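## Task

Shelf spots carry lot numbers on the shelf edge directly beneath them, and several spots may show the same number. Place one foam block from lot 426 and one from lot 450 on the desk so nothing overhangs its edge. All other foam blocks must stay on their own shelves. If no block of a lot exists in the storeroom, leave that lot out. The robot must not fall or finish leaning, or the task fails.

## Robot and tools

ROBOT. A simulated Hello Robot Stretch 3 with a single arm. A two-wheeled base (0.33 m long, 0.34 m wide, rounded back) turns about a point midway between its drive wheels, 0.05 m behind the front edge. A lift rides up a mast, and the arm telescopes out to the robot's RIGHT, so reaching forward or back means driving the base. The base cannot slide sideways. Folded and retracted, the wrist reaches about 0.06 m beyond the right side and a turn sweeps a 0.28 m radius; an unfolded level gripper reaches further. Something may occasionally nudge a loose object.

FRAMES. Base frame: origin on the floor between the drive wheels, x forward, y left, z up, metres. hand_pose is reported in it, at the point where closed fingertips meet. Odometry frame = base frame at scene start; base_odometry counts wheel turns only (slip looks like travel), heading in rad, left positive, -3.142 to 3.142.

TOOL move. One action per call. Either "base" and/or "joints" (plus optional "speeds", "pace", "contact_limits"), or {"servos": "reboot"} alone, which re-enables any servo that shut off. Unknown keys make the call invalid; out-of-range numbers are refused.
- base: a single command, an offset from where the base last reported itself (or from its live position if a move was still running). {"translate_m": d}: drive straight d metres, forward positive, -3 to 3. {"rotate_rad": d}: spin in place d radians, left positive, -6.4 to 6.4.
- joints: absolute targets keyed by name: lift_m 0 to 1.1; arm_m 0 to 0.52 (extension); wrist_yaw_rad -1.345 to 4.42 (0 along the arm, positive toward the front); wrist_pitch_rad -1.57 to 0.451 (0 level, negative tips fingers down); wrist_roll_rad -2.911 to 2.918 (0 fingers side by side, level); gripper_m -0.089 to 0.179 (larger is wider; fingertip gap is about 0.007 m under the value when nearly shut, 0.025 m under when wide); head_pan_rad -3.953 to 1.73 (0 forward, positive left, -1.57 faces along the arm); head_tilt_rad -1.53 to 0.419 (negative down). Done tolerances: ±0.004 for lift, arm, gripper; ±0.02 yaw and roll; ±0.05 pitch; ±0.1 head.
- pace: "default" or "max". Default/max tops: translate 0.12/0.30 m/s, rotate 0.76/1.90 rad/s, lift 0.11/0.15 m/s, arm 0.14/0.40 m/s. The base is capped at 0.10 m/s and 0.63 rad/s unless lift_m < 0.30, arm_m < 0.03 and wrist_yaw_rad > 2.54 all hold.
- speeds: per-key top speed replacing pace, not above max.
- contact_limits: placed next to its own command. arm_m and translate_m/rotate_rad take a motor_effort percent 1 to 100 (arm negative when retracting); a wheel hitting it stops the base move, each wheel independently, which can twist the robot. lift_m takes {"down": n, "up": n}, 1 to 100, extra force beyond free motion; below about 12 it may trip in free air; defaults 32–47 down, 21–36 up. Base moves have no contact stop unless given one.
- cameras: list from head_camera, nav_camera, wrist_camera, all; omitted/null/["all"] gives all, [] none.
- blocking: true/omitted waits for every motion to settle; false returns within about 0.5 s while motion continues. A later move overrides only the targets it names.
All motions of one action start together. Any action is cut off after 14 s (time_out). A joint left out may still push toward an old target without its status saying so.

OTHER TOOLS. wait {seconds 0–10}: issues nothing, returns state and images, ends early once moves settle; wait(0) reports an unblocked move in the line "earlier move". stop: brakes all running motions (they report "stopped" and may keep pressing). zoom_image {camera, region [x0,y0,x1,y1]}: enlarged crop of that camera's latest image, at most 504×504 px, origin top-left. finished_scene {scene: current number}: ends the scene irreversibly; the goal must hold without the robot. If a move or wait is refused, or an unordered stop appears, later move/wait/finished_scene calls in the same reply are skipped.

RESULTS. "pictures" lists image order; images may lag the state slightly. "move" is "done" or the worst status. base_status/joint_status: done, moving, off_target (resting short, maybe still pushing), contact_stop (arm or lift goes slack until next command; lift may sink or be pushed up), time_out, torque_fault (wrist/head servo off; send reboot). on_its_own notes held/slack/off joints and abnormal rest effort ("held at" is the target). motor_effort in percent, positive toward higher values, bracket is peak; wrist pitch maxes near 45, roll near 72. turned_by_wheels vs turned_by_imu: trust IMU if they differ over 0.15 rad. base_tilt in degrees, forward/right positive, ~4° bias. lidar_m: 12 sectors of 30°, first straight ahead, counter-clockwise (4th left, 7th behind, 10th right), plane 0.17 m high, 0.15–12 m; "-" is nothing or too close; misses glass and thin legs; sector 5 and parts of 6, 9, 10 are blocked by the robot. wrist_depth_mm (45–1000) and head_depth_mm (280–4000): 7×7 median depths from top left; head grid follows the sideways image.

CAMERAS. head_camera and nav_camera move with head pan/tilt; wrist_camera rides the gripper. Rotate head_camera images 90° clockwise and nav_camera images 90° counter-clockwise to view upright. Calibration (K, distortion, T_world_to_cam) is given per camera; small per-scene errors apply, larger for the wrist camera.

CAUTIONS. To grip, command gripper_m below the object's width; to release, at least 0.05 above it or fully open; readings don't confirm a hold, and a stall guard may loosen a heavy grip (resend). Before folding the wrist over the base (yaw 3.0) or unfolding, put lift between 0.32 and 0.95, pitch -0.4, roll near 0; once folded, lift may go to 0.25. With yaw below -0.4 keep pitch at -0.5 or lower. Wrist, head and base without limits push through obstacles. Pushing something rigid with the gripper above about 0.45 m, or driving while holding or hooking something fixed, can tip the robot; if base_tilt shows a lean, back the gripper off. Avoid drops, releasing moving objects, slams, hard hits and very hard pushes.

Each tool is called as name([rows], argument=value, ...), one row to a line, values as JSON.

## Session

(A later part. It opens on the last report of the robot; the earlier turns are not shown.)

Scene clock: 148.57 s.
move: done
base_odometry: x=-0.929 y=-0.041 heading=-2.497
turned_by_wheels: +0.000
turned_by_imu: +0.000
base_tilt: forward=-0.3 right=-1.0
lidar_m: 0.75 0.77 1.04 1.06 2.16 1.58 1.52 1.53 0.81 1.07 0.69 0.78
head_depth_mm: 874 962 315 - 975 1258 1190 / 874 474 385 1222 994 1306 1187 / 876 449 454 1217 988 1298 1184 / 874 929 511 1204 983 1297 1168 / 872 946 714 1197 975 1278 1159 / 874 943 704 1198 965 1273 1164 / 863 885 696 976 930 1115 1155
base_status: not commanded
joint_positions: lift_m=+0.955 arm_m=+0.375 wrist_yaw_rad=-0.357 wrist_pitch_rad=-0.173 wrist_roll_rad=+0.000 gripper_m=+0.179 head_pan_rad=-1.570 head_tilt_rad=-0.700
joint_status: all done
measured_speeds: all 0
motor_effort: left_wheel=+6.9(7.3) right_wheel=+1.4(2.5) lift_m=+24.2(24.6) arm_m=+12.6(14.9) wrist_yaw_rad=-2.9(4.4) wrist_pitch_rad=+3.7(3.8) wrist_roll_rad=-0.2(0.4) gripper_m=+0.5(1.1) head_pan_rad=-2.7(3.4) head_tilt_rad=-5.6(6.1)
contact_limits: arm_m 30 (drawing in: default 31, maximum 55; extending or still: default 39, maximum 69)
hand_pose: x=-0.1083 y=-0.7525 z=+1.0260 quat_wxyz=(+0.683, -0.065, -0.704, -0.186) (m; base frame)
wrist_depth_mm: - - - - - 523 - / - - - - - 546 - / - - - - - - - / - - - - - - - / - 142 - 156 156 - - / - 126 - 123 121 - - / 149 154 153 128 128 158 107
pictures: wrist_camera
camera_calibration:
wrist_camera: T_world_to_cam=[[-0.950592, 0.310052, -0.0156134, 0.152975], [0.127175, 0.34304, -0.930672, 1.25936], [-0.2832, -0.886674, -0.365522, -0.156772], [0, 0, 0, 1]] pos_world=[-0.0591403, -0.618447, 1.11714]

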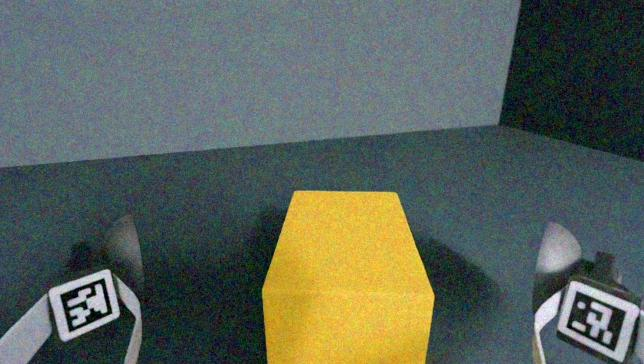

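move(joints={"gripper_m":0.025}, cameras=["wrist_camera"])

move(joints={"lift_m":1.04}, cameras=["wrist_camera","head_camera"])

Scene clock: 193.20 s.
move: done
base_odometry: x=-0.929 y=-0.041 heading=-2.497
turned_by_wheels: +0.000
turned_by_imu: +0.000
base_tilt: forward=-0.2 right=-1.0
lidar_m: 0.75 0.77 1.04 1.06 2.17 1.58 1.52 1.53 0.81 1.07 0.69 0.78
head_depth_mm: 879 962 315 - 977 1263 1183 / 880 473 385 1220 995 1316 1182 / 875 448 454 1212 984 1305 1175 / 874 935 511 1197 982 1295 1170 / 875 943 714 1199 973 1286 1167 / 872 947 705 1196 969 1282 1154 / 861 885 695 977 931 1110 1150
base_status: not commanded
joint_positions: lift_m=+0.955 arm_m=+0.375 wrist_yaw_rad=-0.357 wrist_pitch_rad=-0.173 wrist_roll_rad=+0.000 gripper_m=+0.026 head_pan_rad=-1.570 head_tilt_rad=-0.700
joint_status: all done
measured_speeds: all 0
motor_effort: left_wheel=+6.5(7.2) right_wheel=+2.3(2.5) lift_m=+25.8(25.8) arm_m=+12.4(12.9) wrist_yaw_rad=-3.0(3.9) wrist_pitch_rad=+3.7(3.8) wrist_roll_rad=+0.1(0.4) gripper_m=-15.9(87.0) head_pan_rad=-2.4(3.1) head_tilt_rad=-4.8(5.8)
contact_limits: arm_m 30 (drawing in: default 31, maximum 55; extending or still: default 39, maximum 69)
hand_pose: x=-0.1084 y=-0.7525 z=+1.0260 quat_wxyz=(+0.683, -0.065, -0.704, -0.186) (m; base frame)
wrist_depth_mm: - - - - - 518 - / - - - - - 552 - / - - - - - - - / - - - - - - - / - - 153 157 148 - - / - - 130 129 124 - - / 159 148 148 136 148 148 163
pictures: wrist_camera
camera_calibration:
wrist_camera: T_world_to_cam=[[-0.950544, 0.310196, -0.0156572, 0.153116], [0.127272, 0.343029, -0.930663, 1.25935], [-0.283317, -0.886628, -0.365543, -0.156726], [0, 0, 0, 1]] pos_world=[-0.0591402, -0.618447, 1.11714]

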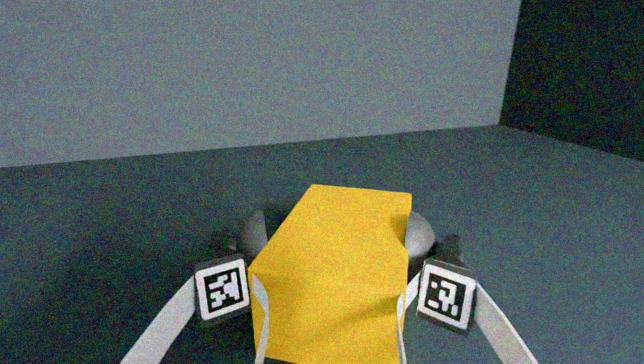

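Scene clock: 194.80 s.
move: done
base_odometry: x=-0.929 y=-0.041 heading=-2.497
turned_by_wheels: +0.000
turned_by_imu: +0.000
base_tilt: forward=-0.3 right=-1.3
lidar_m: 0.75 0.77 1.04 1.06 2.17 1.58 1.51 1.53 0.81 1.07 0.69 0.78
head_depth_mm: 845 960 710 1223 1003 1251 1191 / 417 931 698 1223 997 1312 1181 / 399 397 689 1212 985 1297 1171 / 848 448 722 1196 983 1292 1169 / 875 942 712 1203 977 1287 1165 / 874 943 704 1203 966 1281 1164 / 862 885 694 979 930 1113 1156
base_status: not commanded
joint_positions: lift_m=+1.040 arm_m=+0.375 wrist_yaw_rad=-0.357 wrist_pitch_rad=-0.173 wrist_roll_rad=+0.000 gripper_m=+0.026 head_pan_rad=-1.570 head_tilt_rad=-0.700
joint_status: all done
measured_speeds: all 0
motor_effort: left_wheel=+6.9(7.1) right_wheel=+1.8(2.4) lift_m=+29.2(31.7) arm_m=+11.8(12.5) wrist_yaw_rad=-3.0(4.2) wrist_pitch_rad=+3.6(3.8) wrist_roll_rad=-0.2(0.3) gripper_m=-15.7(16.2) head_pan_rad=-2.5(2.8) head_tilt_rad=-5.3(6.0)
contact_limits: arm_m 30 (drawing in: default 31, maximum 55; extending or still: default 39, maximum 69)
hand_pose: x=-0.1084 y=-0.7525 z=+1.1110 quat_wxyz=(+0.683, -0.065, -0.704, -0.186) (m; base frame)
wrist_depth_mm: - - - - - 523 - / - - - - - 553 - / - - - - - 565 - / - - - - - - - / - - 153 157 148 - - / - - 130 129 124 - - / - - 139 137 129 108 -
pictures: head_camera (sideways), wrist_camera
camera_calibration:
head_camera: T_world_to_cam=[[-0.0467528, 0.602594, -0.796677, 1.0521], [0.997493, -0.0142449, -0.0693123, 0.0837179], [-0.0531158, -0.797921, -0.600418, 0.737246], [0, 0, 0, 1]] pos_world=[0.0048402, -0.044536, 1.28665]
wrist_camera: T_world_to_cam=[[-0.950544, 0.310196, -0.0156572, 0.154446], [0.127272, 0.343029, -0.930663, 1.33846], [-0.283317, -0.886628, -0.365543, -0.125655], [0, 0, 0, 1]] pos_world=[-0.0591402, -0.618447, 1.20214]

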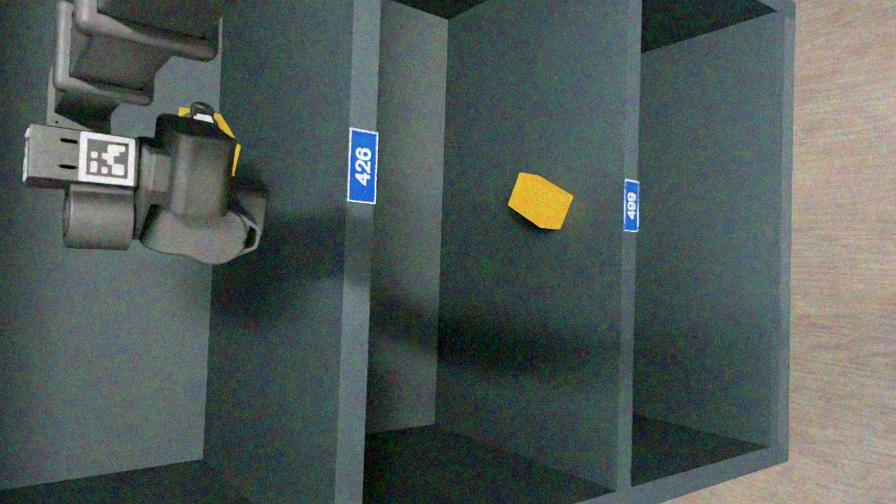

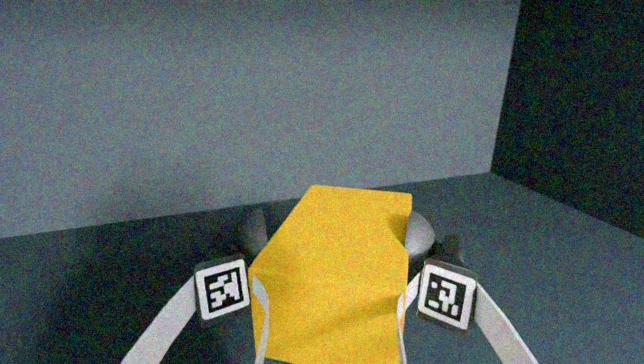

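move(joints={"arm_m":0.0}, cameras=[])

move(joints={"lift_m":0.8,"wrist_yaw_rad":1.5}, base={"translate_m":0.6}, blocking=false, cameras=["head_camera","wrist_camera","nav_camera"])

Scene clock: 206.63 s.
move: done
base_odometry: x=-0.929 y=-0.041 heading=-2.497
turned_by_wheels: +0.000
turned_by_imu: +0.000
base_tilt: forward=-0.3 right=-1.2
lidar_m: 0.75 0.77 1.04 1.06 2.17 1.58 1.52 1.53 0.81 1.07 0.69 0.77
head_depth_mm: 877 963 - - - - - / 876 961 - - - - 1160 / 878 952 - - - - 1171 / 875 949 762 1199 1009 - 1177 / 874 944 714 1201 974 1289 1167 / 872 945 705 1204 971 1279 1164 / 864 889 698 974 930 1120 1153
base_status: not commanded
joint_positions: lift_m=+1.040 arm_m=+0.001 wrist_yaw_rad=-0.357 wrist_pitch_rad=-0.173 wrist_roll_rad=+0.000 gripper_m=+0.026 head_pan_rad=-1.570 head_tilt_rad=-0.700
joint_status: all done
measured_speeds: all 0
motor_effort: left_wheel=+6.4(7.4) right_wheel=+2.1(2.4) lift_m=+29.0(30.1) arm_m=-12.4(14.6) wrist_yaw_rad=-3.1(4.5) wrist_pitch_rad=+3.7(3.9) wrist_roll_rad=+0.1(0.4) gripper_m=-15.6(16.2) head_pan_rad=-1.3(2.6) head_tilt_rad=-5.2(6.0)
hand_pose: x=-0.1084 y=-0.3781 z=+1.1110 quat_wxyz=(+0.683, -0.065, -0.704, -0.186) (m; base frame)
wrist_depth_mm: - - - - 835 - - / - - - - 858 - - / - - - - - - - / - - - - - - - / - - 154 157 148 - - / - - 130 128 124 - - / - - 139 136 129 108 -
pictures: none
No camera images: "cameras" was empty.

Scene clock: 207.13 s.
move: moving
base_odometry: x=-0.941 y=-0.050 heading=-2.497
turned_by_wheels: +0.000
turned_by_imu: +0.000
base_tilt: forward=+0.6 right=-1.4
lidar_m: 0.73 0.76 1.04 1.04 2.19 1.60 1.53 0.88 0.82 1.07 0.69 0.76
head_depth_mm: 880 965 749 - - - - / 876 966 784 - - - 1158 / 875 953 779 - - - 1151 / 873 942 724 1115 954 1322 1148 / 871 946 716 1199 974 1285 1162 / 872 949 706 1196 972 1270 1156 / 849 888 696 939 917 1142 1153
base_status: translate_m moving
joint_positions: lift_m=+1.015 arm_m=+0.001 wrist_yaw_rad=-0.034 wrist_pitch_rad=-0.173 wrist_roll_rad=+0.000 gripper_m=+0.026 head_pan_rad=-1.570 head_tilt_rad=-0.700
joint_status: lift_m moving; wrist_yaw_rad moving
measured_speeds: translate_m=+0.058 rotate_rad=+0.000 lift_m=-0.097 arm_m=+0.000 wrist_yaw_rad=+1.359 wrist_pitch_rad=+0.000 wrist_roll_rad=+0.000 head_pan_rad=+0.000 head_tilt_rad=+0.000
motor_effort: left_wheel=+10.5(11.3) right_wheel=+7.9(7.9) lift_m=+22.6(29.4) arm_m=-11.7(12.6) wrist_yaw_rad=+3.3(5.6) wrist_pitch_rad=+3.7(3.8) wrist_roll_rad=-0.1(0.3) gripper_m=-15.9(15.9) head_pan_rad=-1.9(2.3) head_tilt_rad=-5.2(5.5)
hand_pose: x=-0.0299 y=-0.3937 z=+1.0857 quat_wxyz=(+0.704, +0.049, -0.705, -0.073) (m; base frame)
wrist_depth_mm: - - - - - 766 - / - - - - - - - / - - - - - - - / - - - - - - - / - - 154 157 148 - - / - - 130 129 124 - - / - - 139 136 129 108 -
pictures: head_camera (sideways), nav_camera (sideways), wrist_camera
camera_calibration:
head_camera: T_world_to_cam=[[-0.0467528, 0.602594, -0.796677, 1.0521], [0.997493, -0.0142449, -0.0693123, 0.0837179], [-0.0531158, -0.797921, -0.600418, 0.737246], [0, 0, 0, 1]] pos_world=[0.0048402, -0.044536, 1.28665]
nav_camera: T_world_to_cam=[[0.0174932, -0.623788, 0.781398, -0.973601], [-0.99979, -0.0192726, 0.00699716, 0.0471197], [0.0106948, -0.781356, -0.623994, 0.765146], [0, 0, 0, 1]] pos_world=[0.0559581, -0.00856124, 1.23789]
wrist_camera: T_world_to_cam=[[-0.999846, -0.00805327, -0.0156234, -0.00948055], [0.0115969, 0.365694, -0.930663, 1.18727], [0.0132083, -0.9307, -0.365544, 0.197062], [0, 0, 0, 1]] pos_world=[-0.0258506, -0.25085, 1.17684]

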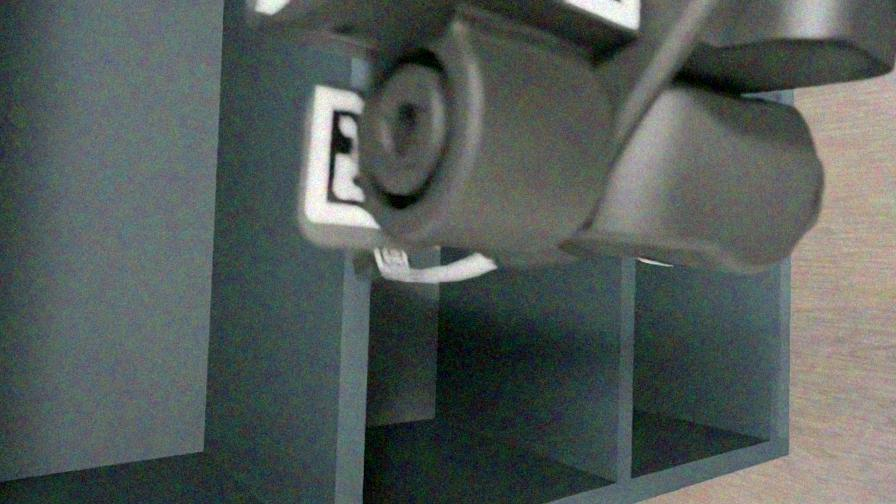

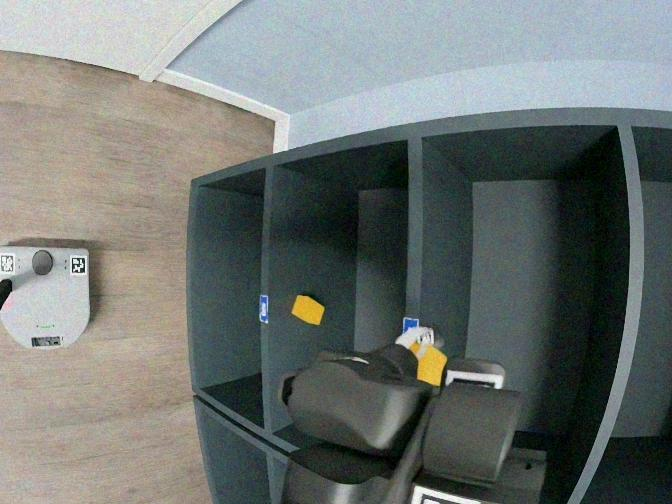

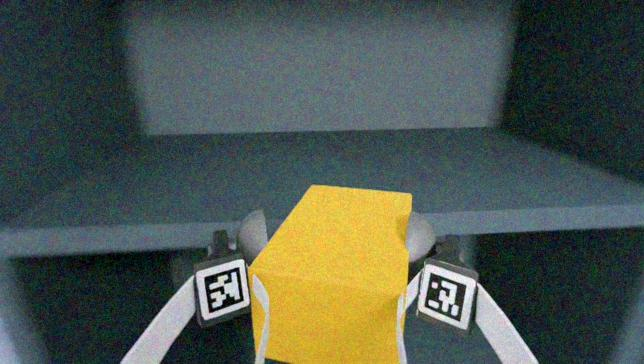

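stop(cameras=[])

move(joints={"lift_m":0.8,"wrist_yaw_rad":1.5}, base={"translate_m":-0.7}, cameras=[])

Scene clock: 213.80 s.
earlier move: stopped
base_odometry: x=-1.409 y=-0.401 heading=-2.497
turned_by_wheels: -0.001
turned_by_imu: -0.318
base_tilt: forward=-0.3 right=-1.3
lidar_m: 0.21 0.21 0.23 0.38 3.65 2.47 2.07 2.05 1.22 0.63 0.52 0.25
head_depth_mm: 1012 1077 848 1282 1472 1370 - / 972 1049 787 1271 1095 1332 - / 943 1020 776 1253 1054 1302 - / 509 577 658 777 955 1231 1121 / 654 746 864 1027 1270 1325 1165 / 865 959 1085 1246 1448 1358 1165 / 842 929 1042 1193 1381 1351 1180
base_status: translate_m stopped (by the wheels' count: +0.5995 of +0.6000)
joint_positions: lift_m=+0.800 arm_m=+0.001 wrist_yaw_rad=+1.480 wrist_pitch_rad=-0.205 wrist_roll_rad=+0.000 gripper_m=+0.026 head_pan_rad=-1.570 head_tilt_rad=-0.700
joint_status: all done
measured_speeds: all 0
on_its_own: wrist_yaw_rad is at rest, and its effort (+17.1) is outside its rest range (-9 to +9)
motor_effort: left_wheel=-0.5(15.3) right_wheel=+8.0(26.8) lift_m=+23.5(30.4) arm_m=-13.6(14.8) wrist_yaw_rad=+17.1(17.7) wrist_pitch_rad=+9.6(10.5) wrist_roll_rad=+0.3(0.3) gripper_m=-14.2(16.1) head_pan_rad=-1.7(2.4) head_tilt_rad=-3.7(5.9)
hand_pose: x=+0.2236 y=-0.1679 z=+0.8630 quat_wxyz=(+0.569, +0.528, -0.470, +0.421) (m; base frame)
wrist_depth_mm: 139 149 160 176 179 - - / 145 155 163 186 - - - / 114 118 132 198 - - - / 158 173 188 209 - - - / 169 181 167 166 155 - - / 178 188 129 129 126 - - / 185 100 216 133 125 104 -
pictures: none
No camera images: "cameras" was empty.

Scene clock: 221.93 s.
move: done
base_odometry: x=-0.849 y=+0.020 heading=-2.497
turned_by_wheels: +0.000
turned_by_imu: +0.000
base_tilt: forward=-0.3 right=-1.2
lidar_m: 0.87 0.87 0.99 0.89 3.43 1.69 1.41 1.40 1.53 0.92 0.98 0.93
head_depth_mm: 1234 1158 1594 1390 1602 1396 - / 758 882 1506 1321 1590 1391 - / 797 873 969 1108 1383 1375 - / 1026 1006 1214 1203 1475 1373 1117 / 1071 1066 1360 1236 1513 1349 1168 / 1041 1049 1300 1227 1461 1326 1188 / 1006 1030 1256 1215 1417 1288 1177
base_status: done
joint_positions: lift_m=+0.800 arm_m=+0.001 wrist_yaw_rad=+1.497 wrist_pitch_rad=-0.176 wrist_roll_rad=+0.000 gripper_m=+0.026 head_pan_rad=-1.570 head_tilt_rad=-0.700
joint_status: all done
measured_speeds: all 0
motor_effort: left_wheel=-3.9(12.2) right_wheel=-7.4(14.0) lift_m=+28.1(30.1) arm_m=+9.9(14.0) wrist_yaw_rad=+3.0(17.3) wrist_pitch_rad=+4.4(9.7) wrist_roll_rad=+0.0(0.3) gripper_m=-14.6(15.3) head_pan_rad=-1.3(2.1) head_tilt_rad=-1.2(4.6)
hand_pose: x=+0.2260 y=-0.1639 z=+0.8701 quat_wxyz=(+0.559, +0.525, -0.473, +0.434) (m; base frame)
wrist_depth_mm: - - - 807 - - - / - - - 853 - - - / - - - 922 - - - / - - - 958 - - - / - - 152 167 158 - - / - - 129 130 126 - - / - 94 142 133 129 - -
pictures: none
No camera images: "cameras" was empty.

move(base={"rotate_rad":1.95}, joints={"head_pan_rad":-1.0,"head_tilt_rad":-0.5}, cameras=["head_camera","nav_camera","wrist_camera"])

Scene clock: 233.77 s.
move: done
base_odometry: x=-0.849 y=+0.020 heading=-0.548
turned_by_wheels: +1.950
turned_by_imu: +1.918
base_tilt: forward=-0.4 right=-1.1
lidar_m: 1.37 1.92 1.44 1.40 1.46 0.91 1.27 0.93 0.89 0.87 0.90 0.90
head_depth_mm: 714 756 810 874 939 1017 1114 / 776 826 869 936 1004 1100 1220 / 824 884 954 1030 1125 1222 1284 / 884 948 1024 1117 1225 1359 1304 / 943 1022 1119 1200 1353 1494 1298 / 1017 1108 1214 1281 1490 1580 1296 / 1101 1205 1345 1295 1000 1576 1199
base_status: done
joint_positions: lift_m=+0.800 arm_m=+0.001 wrist_yaw_rad=+1.497 wrist_pitch_rad=-0.176 wrist_roll_rad=+0.000 gripper_m=+0.026 head_pan_rad=-1.000 head_tilt_rad=-0.498
joint_status: all done
measured_speeds: all 0
motor_effort: left_wheel=-8.4(13.0) right_wheel=+9.3(12.6) lift_m=+27.2(28.9) arm_m=-3.4(13.2) wrist_yaw_rad=+3.0(3.3) wrist_pitch_rad=+4.3(4.4) wrist_roll_rad=+0.2(0.3) gripper_m=-14.8(15.3) head_pan_rad=-3.5(5.5) head_tilt_rad=-1.9(6.9)
hand_pose: x=+0.2260 y=-0.1639 z=+0.8702 quat_wxyz=(+0.559, +0.525, -0.473, +0.434) (m; base frame)
wrist_depth_mm: - - - - - - - / - - - - - - - / - - - - - - - / - - - - - - - / - - 158 167 148 - - / - - 130 130 126 - - / - - 143 134 127 - -
pictures: head_camera (sideways), nav_camera (sideways), wrist_camera
camera_calibration:
head_camera: T_world_to_cam=[[-0.27164, 0.337212, -0.901388, 1.19011], [0.854697, 0.515057, -0.0648849, 0.0788632], [0.442386, -0.788038, -0.428124, 0.510019], [0, 0, 0, 1]] pos_world=[0.0302517, -0.0400232, 1.29622]
nav_camera: T_world_to_cam=[[0.259896, -0.373011, 0.890683, -1.11755], [-0.83217, -0.554418, 0.0106367, 0.0413813], [0.489843, -0.743965, -0.4545, 0.541738], [0, 0, 0, 1]] pos_world=[0.0595179, 0.00911619, 1.24117]
wrist_camera: T_world_to_cam=[[-0.0315077, -0.999378, -0.0158084, -0.136271], [-0.36792, 0.0263023, -0.929485, 0.928802], [0.929324, -0.0234697, -0.36852, 0.272951], [0, 0, 0, 1]] pos_world=[0.0837719, -0.15421, 0.961742]

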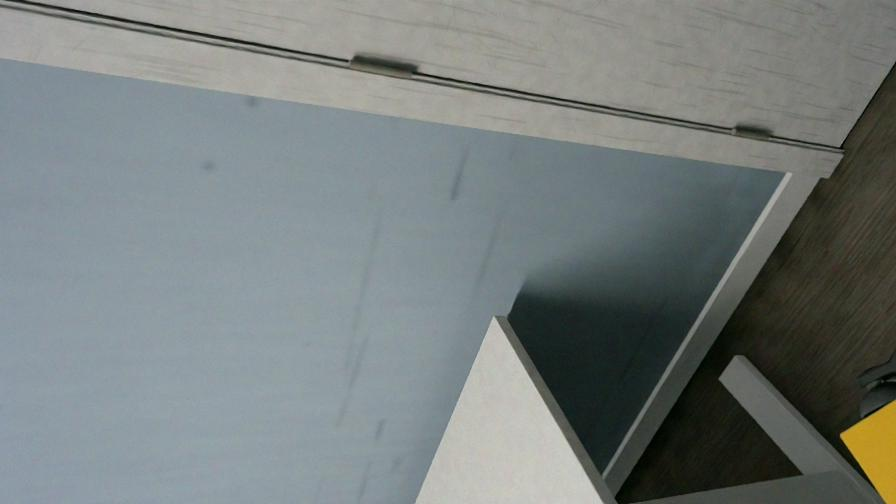

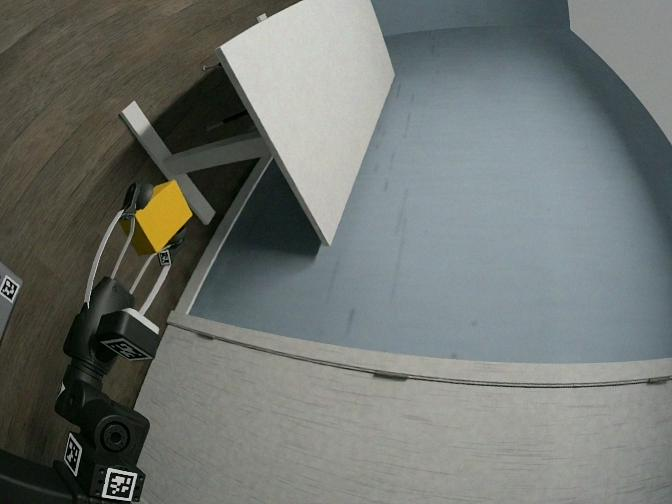

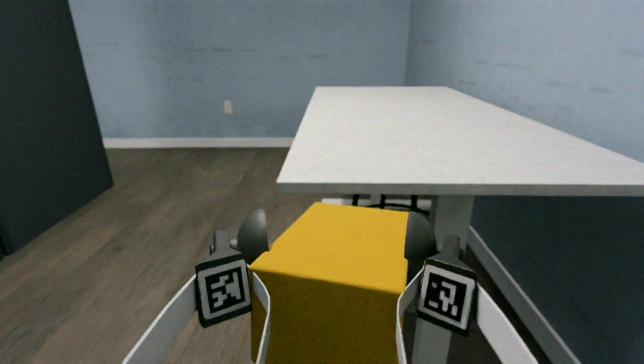

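move(base={"rotate_rad":0.71}, cameras=[])

move(base={"translate_m":0.7}, cameras=[])

move(base={"rotate_rad":-0.71}, cameras=["head_camera"])

move(base={"translate_m":0.35}, joints={"head_pan_rad":-1.3,"head_tilt_rad":-0.6}, cameras=["head_camera","nav_camera","wrist_camera"])

Scene clock: 244.10 s.
move: done
base_odometry: x=-0.849 y=+0.020 heading=+0.162
turned_by_wheels: +0.710
turned_by_imu: +0.698
base_tilt: forward=-0.3 right=-1.3
lidar_m: 1.67 1.40 1.40 1.52 0.94 0.95 0.93 0.87 0.87 1.00 0.89 3.42
head_depth_mm: 1364 1393 1440 1365 1047 1521 1315 / 1646 1697 1753 1364 1038 1562 1311 / 2090 2171 2113 1344 985 1206 1280 / 2813 2960 2710 1328 970 1599 1269 / 2901 3101 3295 1317 927 1592 1262 / 2805 3009 3220 2585 1949 1579 1295 / 2712 2950 3214 2851 2034 1567 1287
base_status: done
joint_positions: lift_m=+0.800 arm_m=+0.001 wrist_yaw_rad=+1.497 wrist_pitch_rad=-0.176 wrist_roll_rad=+0.000 gripper_m=+0.026 head_pan_rad=-1.000 head_tilt_rad=-0.500
joint_status: not commanded
measured_speeds: all 0
motor_effort: left_wheel=-9.4(12.9) right_wheel=+8.4(12.2) lift_m=+26.7(27.8) arm_m=-13.0(13.2) wrist_yaw_rad=+1.7(3.9) wrist_pitch_rad=+4.3(4.4) wrist_roll_rad=+0.1(0.3) gripper_m=-14.6(15.2) head_pan_rad=-2.4(3.8) head_tilt_rad=-4.4(5.2)
hand_pose: x=+0.2260 y=-0.1639 z=+0.8702 quat_wxyz=(+0.559, +0.525, -0.473, +0.434) (m; base frame)
wrist_depth_mm: - - - - - - - / - - - - - - - / - - - - - - - / - - - - - - - / - - 158 167 158 - - / - - 130 130 126 - - / - - 143 133 129 - -
pictures: none
No camera images: "cameras" was empty.

Scene clock: 252.23 s.
move: done
base_odometry: x=-0.158 y=+0.132 heading=+0.162
turned_by_wheels: +0.000
turned_by_imu: +0.000
base_tilt: forward=-0.3 right=-1.2
lidar_m: 1.11 0.93 0.93 1.05 1.61 1.33 1.59 1.33 0.91 1.09 1.77 2.05
head_depth_mm: 2085 2143 2157 1384 1049 1524 1325 / 2479 2587 2600 1362 2002 1616 1317 / 2601 2820 3089 2532 2024 1608 1311 / 2517 2729 2958 2958 2080 1597 1305 / 2493 2672 2928 2889 2054 1590 1297 / 2402 2604 2805 2908 2045 1587 1294 / 2356 2483 2737 2845 2035 1580 1282
base_status: done
joint_positions: lift_m=+0.800 arm_m=+0.001 wrist_yaw_rad=+1.497 wrist_pitch_rad=-0.176 wrist_roll_rad=+0.000 gripper_m=+0.026 head_pan_rad=-1.000 head_tilt_rad=-0.500
joint_status: not commanded
measured_speeds: all 0
motor_effort: left_wheel=+5.1(9.5) right_wheel=+4.9(13.9) lift_m=+25.6(27.6) arm_m=-11.6(13.1) wrist_yaw_rad=+2.5(3.8) wrist_pitch_rad=+4.3(4.4) wrist_roll_rad=+0.2(0.3) gripper_m=-14.8(15.4) head_pan_rad=-2.4(3.4) head_tilt_rad=-3.1(5.1)
hand_pose: x=+0.2260 y=-0.1639 z=+0.8702 quat_wxyz=(+0.559, +0.525, -0.473, +0.434) (m; base frame)
wrist_depth_mm: - - - - - - - / - - - - - - - / - - - - - - - / - - - - - - - / - - 158 167 157 - - / - - 129 130 126 - - / - - 143 134 128 - -
pictures: none
No camera images: "cameras" was empty.

Scene clock: 254.47 s.
move: done
base_odometry: x=-0.158 y=+0.132 heading=-0.548
turned_by_wheels: -0.710
turned_by_imu: -0.698
base_tilt: forward=-0.1 right=-1.1
lidar_m: 2.94 1.28 0.96 0.93 0.97 1.37 1.34 1.61 1.37 0.97 0.92 1.09
head_depth_mm: 1134 1206 1284 1327 1103 1576 1330 / 1192 1284 1373 1365 945 1429 1322 / 1282 1368 1463 1341 939 776 1276 / 1364 1459 1590 1330 934 1473 1305 / 1461 1576 1721 1310 924 1543 1298 / 1569 1707 1846 1303 1006 1541 1292 / 1701 1878 1985 1295 1868 1575 1287
base_status: done
joint_positions: lift_m=+0.800 arm_m=+0.001 wrist_yaw_rad=+1.497 wrist_pitch_rad=-0.176 wrist_roll_rad=+0.000 gripper_m=+0.026 head_pan_rad=-1.000 head_tilt_rad=-0.500
joint_status: not commanded
measured_speeds: all 0
motor_effort: left_wheel=+8.4(11.9) right_wheel=-9.8(12.9) lift_m=+25.4(26.5) arm_m=-12.5(12.9) wrist_yaw_rad=+1.9(3.3) wrist_pitch_rad=+4.3(4.4) wrist_roll_rad=+0.1(0.4) gripper_m=-14.9(15.3) head_pan_rad=-1.9(2.7) head_tilt_rad=-3.1(4.6)
hand_pose: x=+0.2260 y=-0.1638 z=+0.8702 quat_wxyz=(+0.559, +0.525, -0.473, +0.434) (m; base frame)
wrist_depth_mm: - - - - - - - / - - - - - - - / - - - - - - - / - - - - - - - / - - 158 167 158 - 847 / - - 130 130 125 - - / - - 143 133 129 - -
pictures: head_camera (sideways)
camera_calibration:
head_camera: T_world_to_cam=[[-0.272541, 0.338955, -0.900461, 1.18888], [0.854804, 0.514876, -0.0649107, 0.0789655], [0.441624, -0.787409, -0.430065, 0.512591], [0, 0, 0, 1]] pos_world=[0.0301469, -0.0400163, 1.29611]

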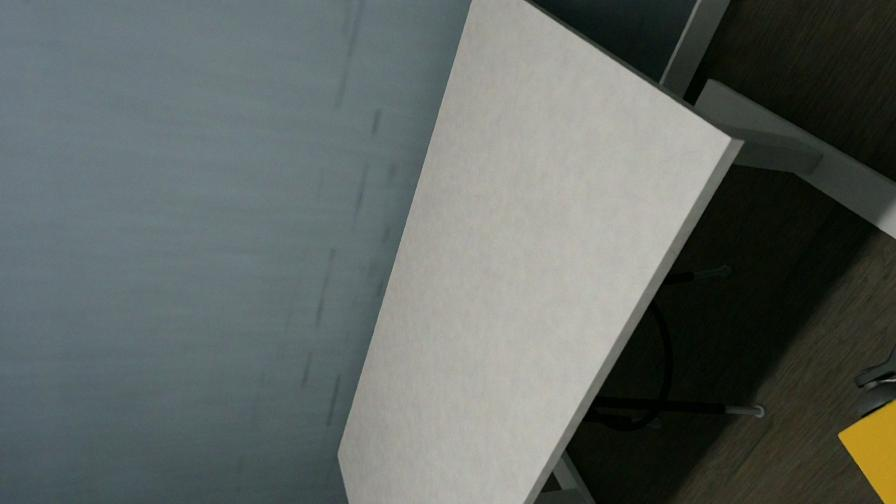

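Scene clock: 259.10 s.
move: done
base_odometry: x=+0.141 y=-0.050 heading=-0.548
turned_by_wheels: +0.000
turned_by_imu: +0.000
base_tilt: forward=-0.3 right=-1.1
lidar_m: 2.59 1.26 0.94 0.92 0.97 1.36 1.68 1.85 1.41 0.88 0.86 1.49
head_depth_mm: 1079 1177 1282 1126 839 732 1248 / 1108 1210 1327 1116 833 1255 1240 / 1143 1244 1374 1110 827 1437 1231 / 1178 1295 1402 1097 820 1430 1225 / 1215 1339 1432 1082 841 1456 1249 / 1253 1385 1488 1076 870 1411 1210 / 1288 1431 1522 1065 897 1446 1207
base_status: done
joint_positions: lift_m=+0.800 arm_m=+0.001 wrist_yaw_rad=+1.497 wrist_pitch_rad=-0.176 wrist_roll_rad=+0.000 gripper_m=+0.026 head_pan_rad=-1.300 head_tilt_rad=-0.602
joint_status: all done
measured_speeds: all 0
motor_effort: left_wheel=+5.9(12.0) right_wheel=+3.7(8.5) lift_m=+24.3(26.1) arm_m=-11.8(12.8) wrist_yaw_rad=+1.7(3.2) wrist_pitch_rad=+4.3(4.4) wrist_roll_rad=+0.0(0.3) gripper_m=-14.7(15.1) head_pan_rad=+3.5(4.2) head_tilt_rad=+1.0(9.0)
hand_pose: x=+0.2260 y=-0.1638 z=+0.8702 quat_wxyz=(+0.559, +0.525, -0.473, +0.434) (m; base frame)
wrist_depth_mm: - - - - - - - / - - - - - - - / - - - - - - - / - - - - - - - / - - 158 167 158 - - / - - 130 130 126 - - / - - 142 134 129 - -
pictures: head_camera (sideways), nav_camera (sideways), wrist_camera
camera_calibration:
head_camera: T_world_to_cam=[[-0.184106, 0.490376, -0.851843, 1.12486], [0.966965, 0.245816, -0.0674796, 0.0815815], [0.176306, -0.836125, -0.519433, 0.630489], [0, 0, 0, 1]] pos_world=[0.0170488, -0.0444927, 1.29121]
nav_camera: T_world_to_cam=[[0.162007, -0.519878, 0.838737, -1.04918], [-0.958629, -0.284521, 0.0088087, 0.044565], [0.234059, -0.805465, -0.544465, 0.660368], [0, 0, 0, 1]] pos_world=[0.0581313, -0.000865123, 1.23914]
wrist_camera: T_world_to_cam=[[-0.0314702, -0.999381, -0.0157158, -0.136264], [-0.367836, 0.0262002, -0.929521, 0.928811], [0.929358, -0.0234714, -0.368433, 0.272866], [0, 0, 0, 1]] pos_world=[0.0837717, -0.15411, 0.961742]

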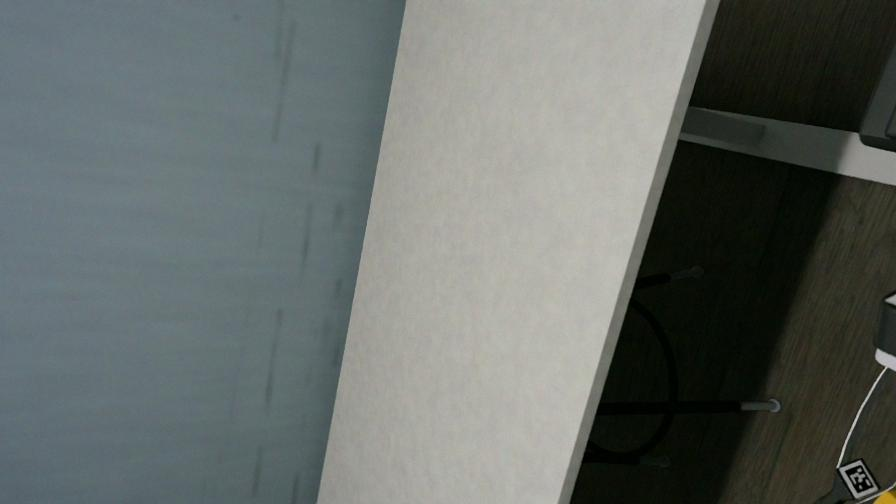

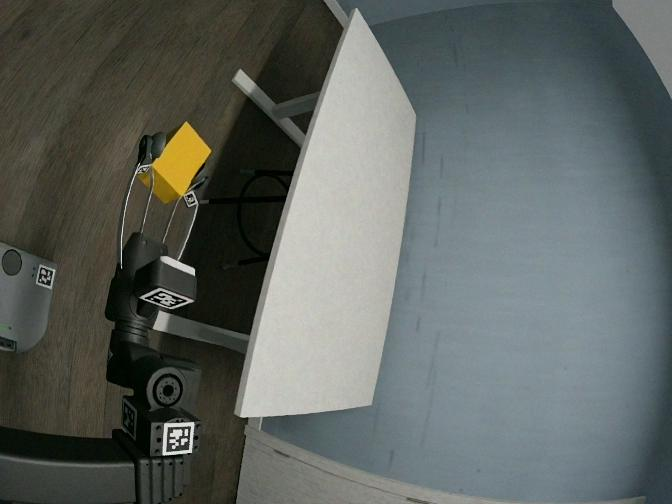

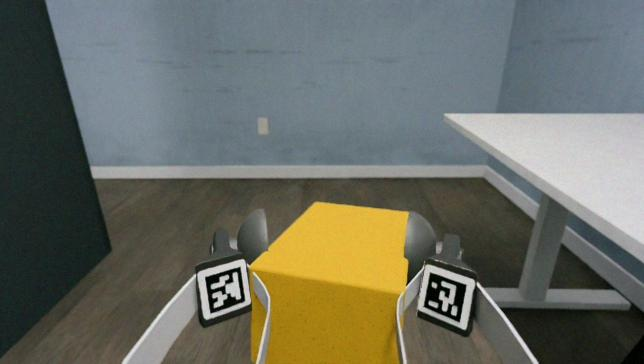

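move(joints={"wrist_yaw_rad":0.0,"lift_m":0.8}, cameras=[])

move(joints={"arm_m":0.38}, cameras=[])

move(joints={"lift_m":0.705}, contact_limits={"lift_m":{"down":14}}, speeds={"lift_m":0.05}, cameras=["wrist_camera","head_camera"])

move(joints={"lift_m":0.68}, contact_limits={"lift_m":{"down":13}}, speeds={"lift_m":0.02}, cameras=["wrist_camera","nav_camera"])

Scene clock: 282.03 s.
move: done
base_odometry: x=+0.141 y=-0.050 heading=-0.548
turned_by_wheels: +0.000
turned_by_imu: +0.000
base_tilt: forward=-0.2 right=-1.2
lidar_m: 2.59 1.26 0.94 0.92 0.97 1.36 1.67 1.84 1.40 0.88 0.86 1.49
head_depth_mm: 1076 1177 1293 1133 845 711 1210 / 1110 1206 1321 1123 836 486 310 / 1140 1249 1378 1112 825 731 1151 / 1176 1285 1412 1100 823 1434 1230 / 1202 1332 1441 1087 846 1455 1221 / 1252 1382 1501 1080 877 1421 1214 / 1299 1423 1524 1070 902 1437 1209
base_status: not commanded
joint_positions: lift_m=+0.800 arm_m=+0.001 wrist_yaw_rad=+0.003 wrist_pitch_rad=-0.176 wrist_roll_rad=+0.000 gripper_m=+0.026 head_pan_rad=-1.300 head_tilt_rad=-0.600
joint_status: all done
measured_speeds: all 0
motor_effort: left_wheel=+5.9(6.5) right_wheel=+3.5(4.4) lift_m=+23.4(26.7) arm_m=-10.8(11.2) wrist_yaw_rad=-2.4(7.0) wrist_pitch_rad=+4.3(4.4) wrist_roll_rad=+0.0(0.3) gripper_m=-14.8(15.2) head_pan_rad=+3.4(4.1) head_tilt_rad=+4.1(4.5)
hand_pose: x=-0.0207 y=-0.3936 z=+0.8702 quat_wxyz=(+0.705, +0.063, -0.704, -0.061) (m; base frame)
wrist_depth_mm: - - - - - - - / - - - - - - - / - - - - - - - / - - - - - - - / - - 152 167 148 - - / - - 130 130 126 - - / - - 142 134 129 - -
pictures: none
No camera images: "cameras" was empty.

Scene clock: 286.03 s.
move: done
base_odometry: x=+0.141 y=-0.050 heading=-0.548
turned_by_wheels: +0.000
turned_by_imu: +0.000
base_tilt: forward=-0.4 right=-1.1
lidar_m: 2.59 1.26 0.94 0.92 0.97 1.35 1.68 1.85 1.40 0.88 0.86 1.49
head_depth_mm: 1075 1173 1285 615 535 735 1247 / 1100 1213 1329 971 754 1275 1234 / 1143 1251 1376 1110 828 1400 1230 / 1171 1283 1398 1100 822 1423 1233 / 1218 1331 1433 1093 846 1464 1217 / 1252 1377 1492 1075 873 1423 1214 / 1292 1423 1518 1068 904 1445 1211
base_status: not commanded
joint_positions: lift_m=+0.800 arm_m=+0.380 wrist_yaw_rad=+0.003 wrist_pitch_rad=-0.175 wrist_roll_rad=+0.000 gripper_m=+0.026 head_pan_rad=-1.300 head_tilt_rad=-0.600
joint_status: all done
measured_speeds: all 0
motor_effort: left_wheel=+5.8(6.5) right_wheel=+3.6(4.3) lift_m=+24.7(25.2) arm_m=+12.9(14.6) wrist_yaw_rad=-3.5(4.6) wrist_pitch_rad=+4.2(4.4) wrist_roll_rad=-0.1(0.3) gripper_m=-14.7(15.3) head_pan_rad=+3.1(4.0) head_tilt_rad=+3.0(4.2)
hand_pose: x=-0.0208 y=-0.7731 z=+0.8703 quat_wxyz=(+0.705, +0.063, -0.704, -0.061) (m; base frame)
wrist_depth_mm: - - - - - - - / - - - - - - - / - - - - - - - / - - - - - - - / - - 152 166 147 - - / - - 130 129 126 - - / - 95 - 134 126 108 -
pictures: none
No camera images: "cameras" was empty.

Scene clock: 288.47 s.
move: done
base_odometry: x=+0.141 y=-0.050 heading=-0.548
turned_by_wheels: +0.000
turned_by_imu: +0.000
base_tilt: forward=-0.3 right=-1.2
lidar_m: 2.59 1.26 0.95 0.92 0.97 1.35 1.68 1.84 1.41 0.88 0.86 1.49
head_depth_mm: 1086 1171 1282 1134 571 568 1192 / 1112 1207 1329 1121 602 1265 1240 / 1137 1254 1369 1107 826 1408 1228 / 1178 1293 1407 1098 822 1427 1225 / 1210 1326 1434 1086 846 1462 1215 / 1253 1382 1500 1079 874 1405 1214 / 1293 1429 1521 1069 902 1450 1211
base_status: not commanded
joint_positions: lift_m=+0.705 arm_m=+0.380 wrist_yaw_rad=+0.003 wrist_pitch_rad=-0.175 wrist_roll_rad=+0.000 gripper_m=+0.026 head_pan_rad=-1.300 head_tilt_rad=-0.600
joint_status: all done
measured_speeds: all 0
motor_effort: left_wheel=+6.1(6.4) right_wheel=+3.5(4.2) lift_m=+23.9(26.5) arm_m=+11.3(13.2) wrist_yaw_rad=-2.4(4.5) wrist_pitch_rad=+4.1(4.3) wrist_roll_rad=-0.1(0.5) gripper_m=-14.8(15.2) head_pan_rad=+3.0(3.7) head_tilt_rad=+2.4(4.2)
contact_limits: lift_m down 14 (down: maximum 72; up: maximum 65)
hand_pose: x=-0.0208 y=-0.7731 z=+0.7753 quat_wxyz=(+0.705, +0.063, -0.704, -0.061) (m; base frame)
wrist_depth_mm: - - - - - - - / - - - - - - - / - - - - - - - / - - - - - - - / - - 153 167 148 - - / - - 130 130 126 - - / - 94 - 134 126 108 -
pictures: head_camera (sideways), wrist_camera
camera_calibration:
head_camera: T_world_to_cam=[[-0.183744, 0.488559, -0.852964, 1.12632], [0.966945, 0.245903, -0.0674501, 0.0815542], [0.176793, -0.837163, -0.517593, 0.628103], [0, 0, 0, 1]] pos_world=[0.0170513, -0.044501, 1.29131]
wrist_camera: T_world_to_cam=[[-0.99887, -0.0448579, -0.0157222, -0.0366161], [-0.00190358, 0.368248, -0.929726, 1.03804], [0.0474952, -0.928645, -0.367917, -0.265482], [0, 0, 0, 1]] pos_world=[-0.0219896, -0.630437, 0.866841]

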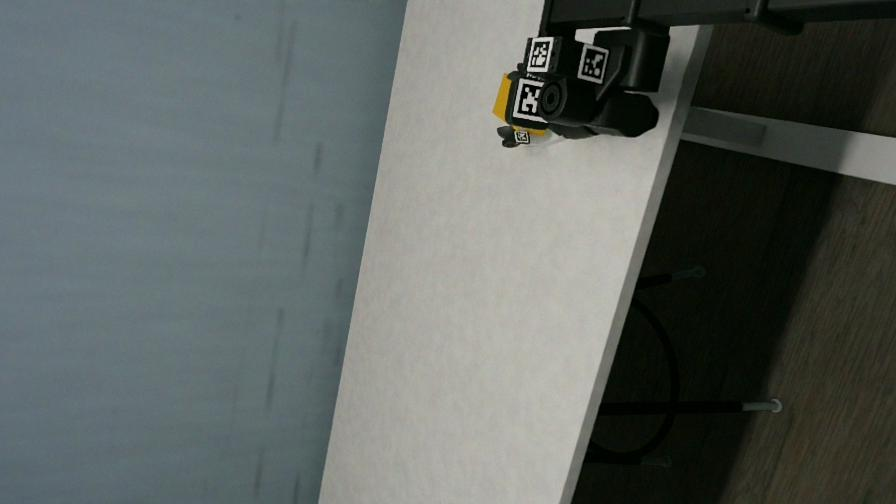

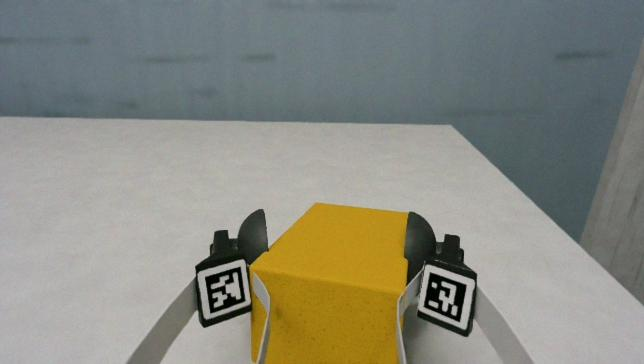

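Scene clock: 290.10 s.
move: done
base_odometry: x=+0.141 y=-0.050 heading=-0.548
turned_by_wheels: +0.000
turned_by_imu: +0.000
base_tilt: forward=-0.3 right=-1.1
lidar_m: 2.59 1.26 0.95 0.92 0.97 1.35 1.68 1.85 1.41 0.88 0.86 1.49
head_depth_mm: 1086 1178 1285 1133 604 577 1161 / 1105 1205 1323 1126 634 1283 1244 / 1142 1250 1377 1112 830 1440 1232 / 1181 1286 1403 1094 821 1429 1227 / 1207 1334 1430 1092 844 1459 1222 / 1248 1387 1501 1079 874 1409 1215 / 1296 1430 1532 1068 901 1447 1209
base_status: not commanded
joint_positions: lift_m=+0.680 arm_m=+0.380 wrist_yaw_rad=+0.003 wrist_pitch_rad=-0.154 wrist_roll_rad=+0.000 gripper_m=+0.026 head_pan_rad=-1.300 head_tilt_rad=-0.600
joint_status: all done
measured_speeds: all 0
motor_effort: left_wheel=+6.1(6.3) right_wheel=+4.1(4.2) lift_m=+22.0(26.7) arm_m=+9.9(11.6) wrist_yaw_rad=-2.1(4.9) wrist_pitch_rad=+0.2(4.3) wrist_roll_rad=+0.1(0.3) gripper_m=-14.0(15.1) head_pan_rad=+2.7(3.4) head_tilt_rad=+2.4(3.6)
contact_limits: lift_m down 13 (down: maximum 72; up: maximum 65)
hand_pose: x=-0.0208 y=-0.7745 z=+0.7556 quat_wxyz=(+0.705, +0.056, -0.705, -0.054) (m; base frame)
wrist_depth_mm: - - - - - - - / - - - - - - - / - - - - - - - / - - - - - - - / - - 154 158 149 - - / - - 130 131 125 - - / - 94 143 136 129 108 -
pictures: nav_camera (sideways), wrist_camera
camera_calibration:
nav_camera: T_world_to_cam=[[0.161563, -0.518058, 0.839948, -1.05081], [-0.958604, -0.284606, 0.00884903, 0.0444844], [0.23447, -0.806607, -0.542594, 0.657997], [0, 0, 0, 1]] pos_world=[0.0581341, -0.000973059, 1.23925]
wrist_camera: T_world_to_cam=[[-0.998875, -0.0450529, -0.0148306, -0.0378269], [-0.00180192, 0.348496, -0.937308, 1.01059], [0.0473969, -0.936227, -0.348185, -0.294826], [0, 0, 0, 1]] pos_world=[-0.0219895, -0.629915, 0.844018]

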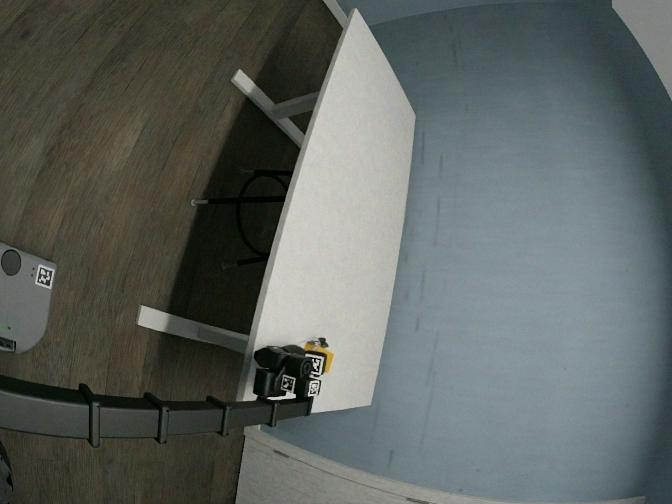

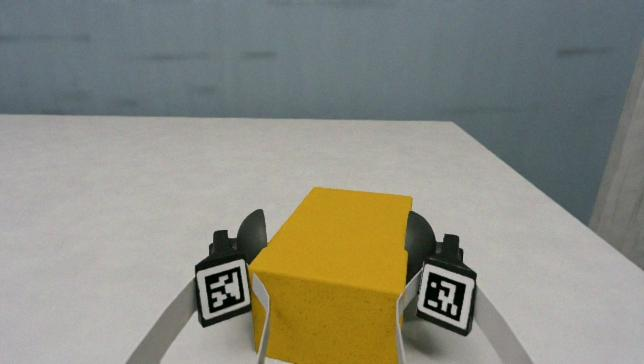

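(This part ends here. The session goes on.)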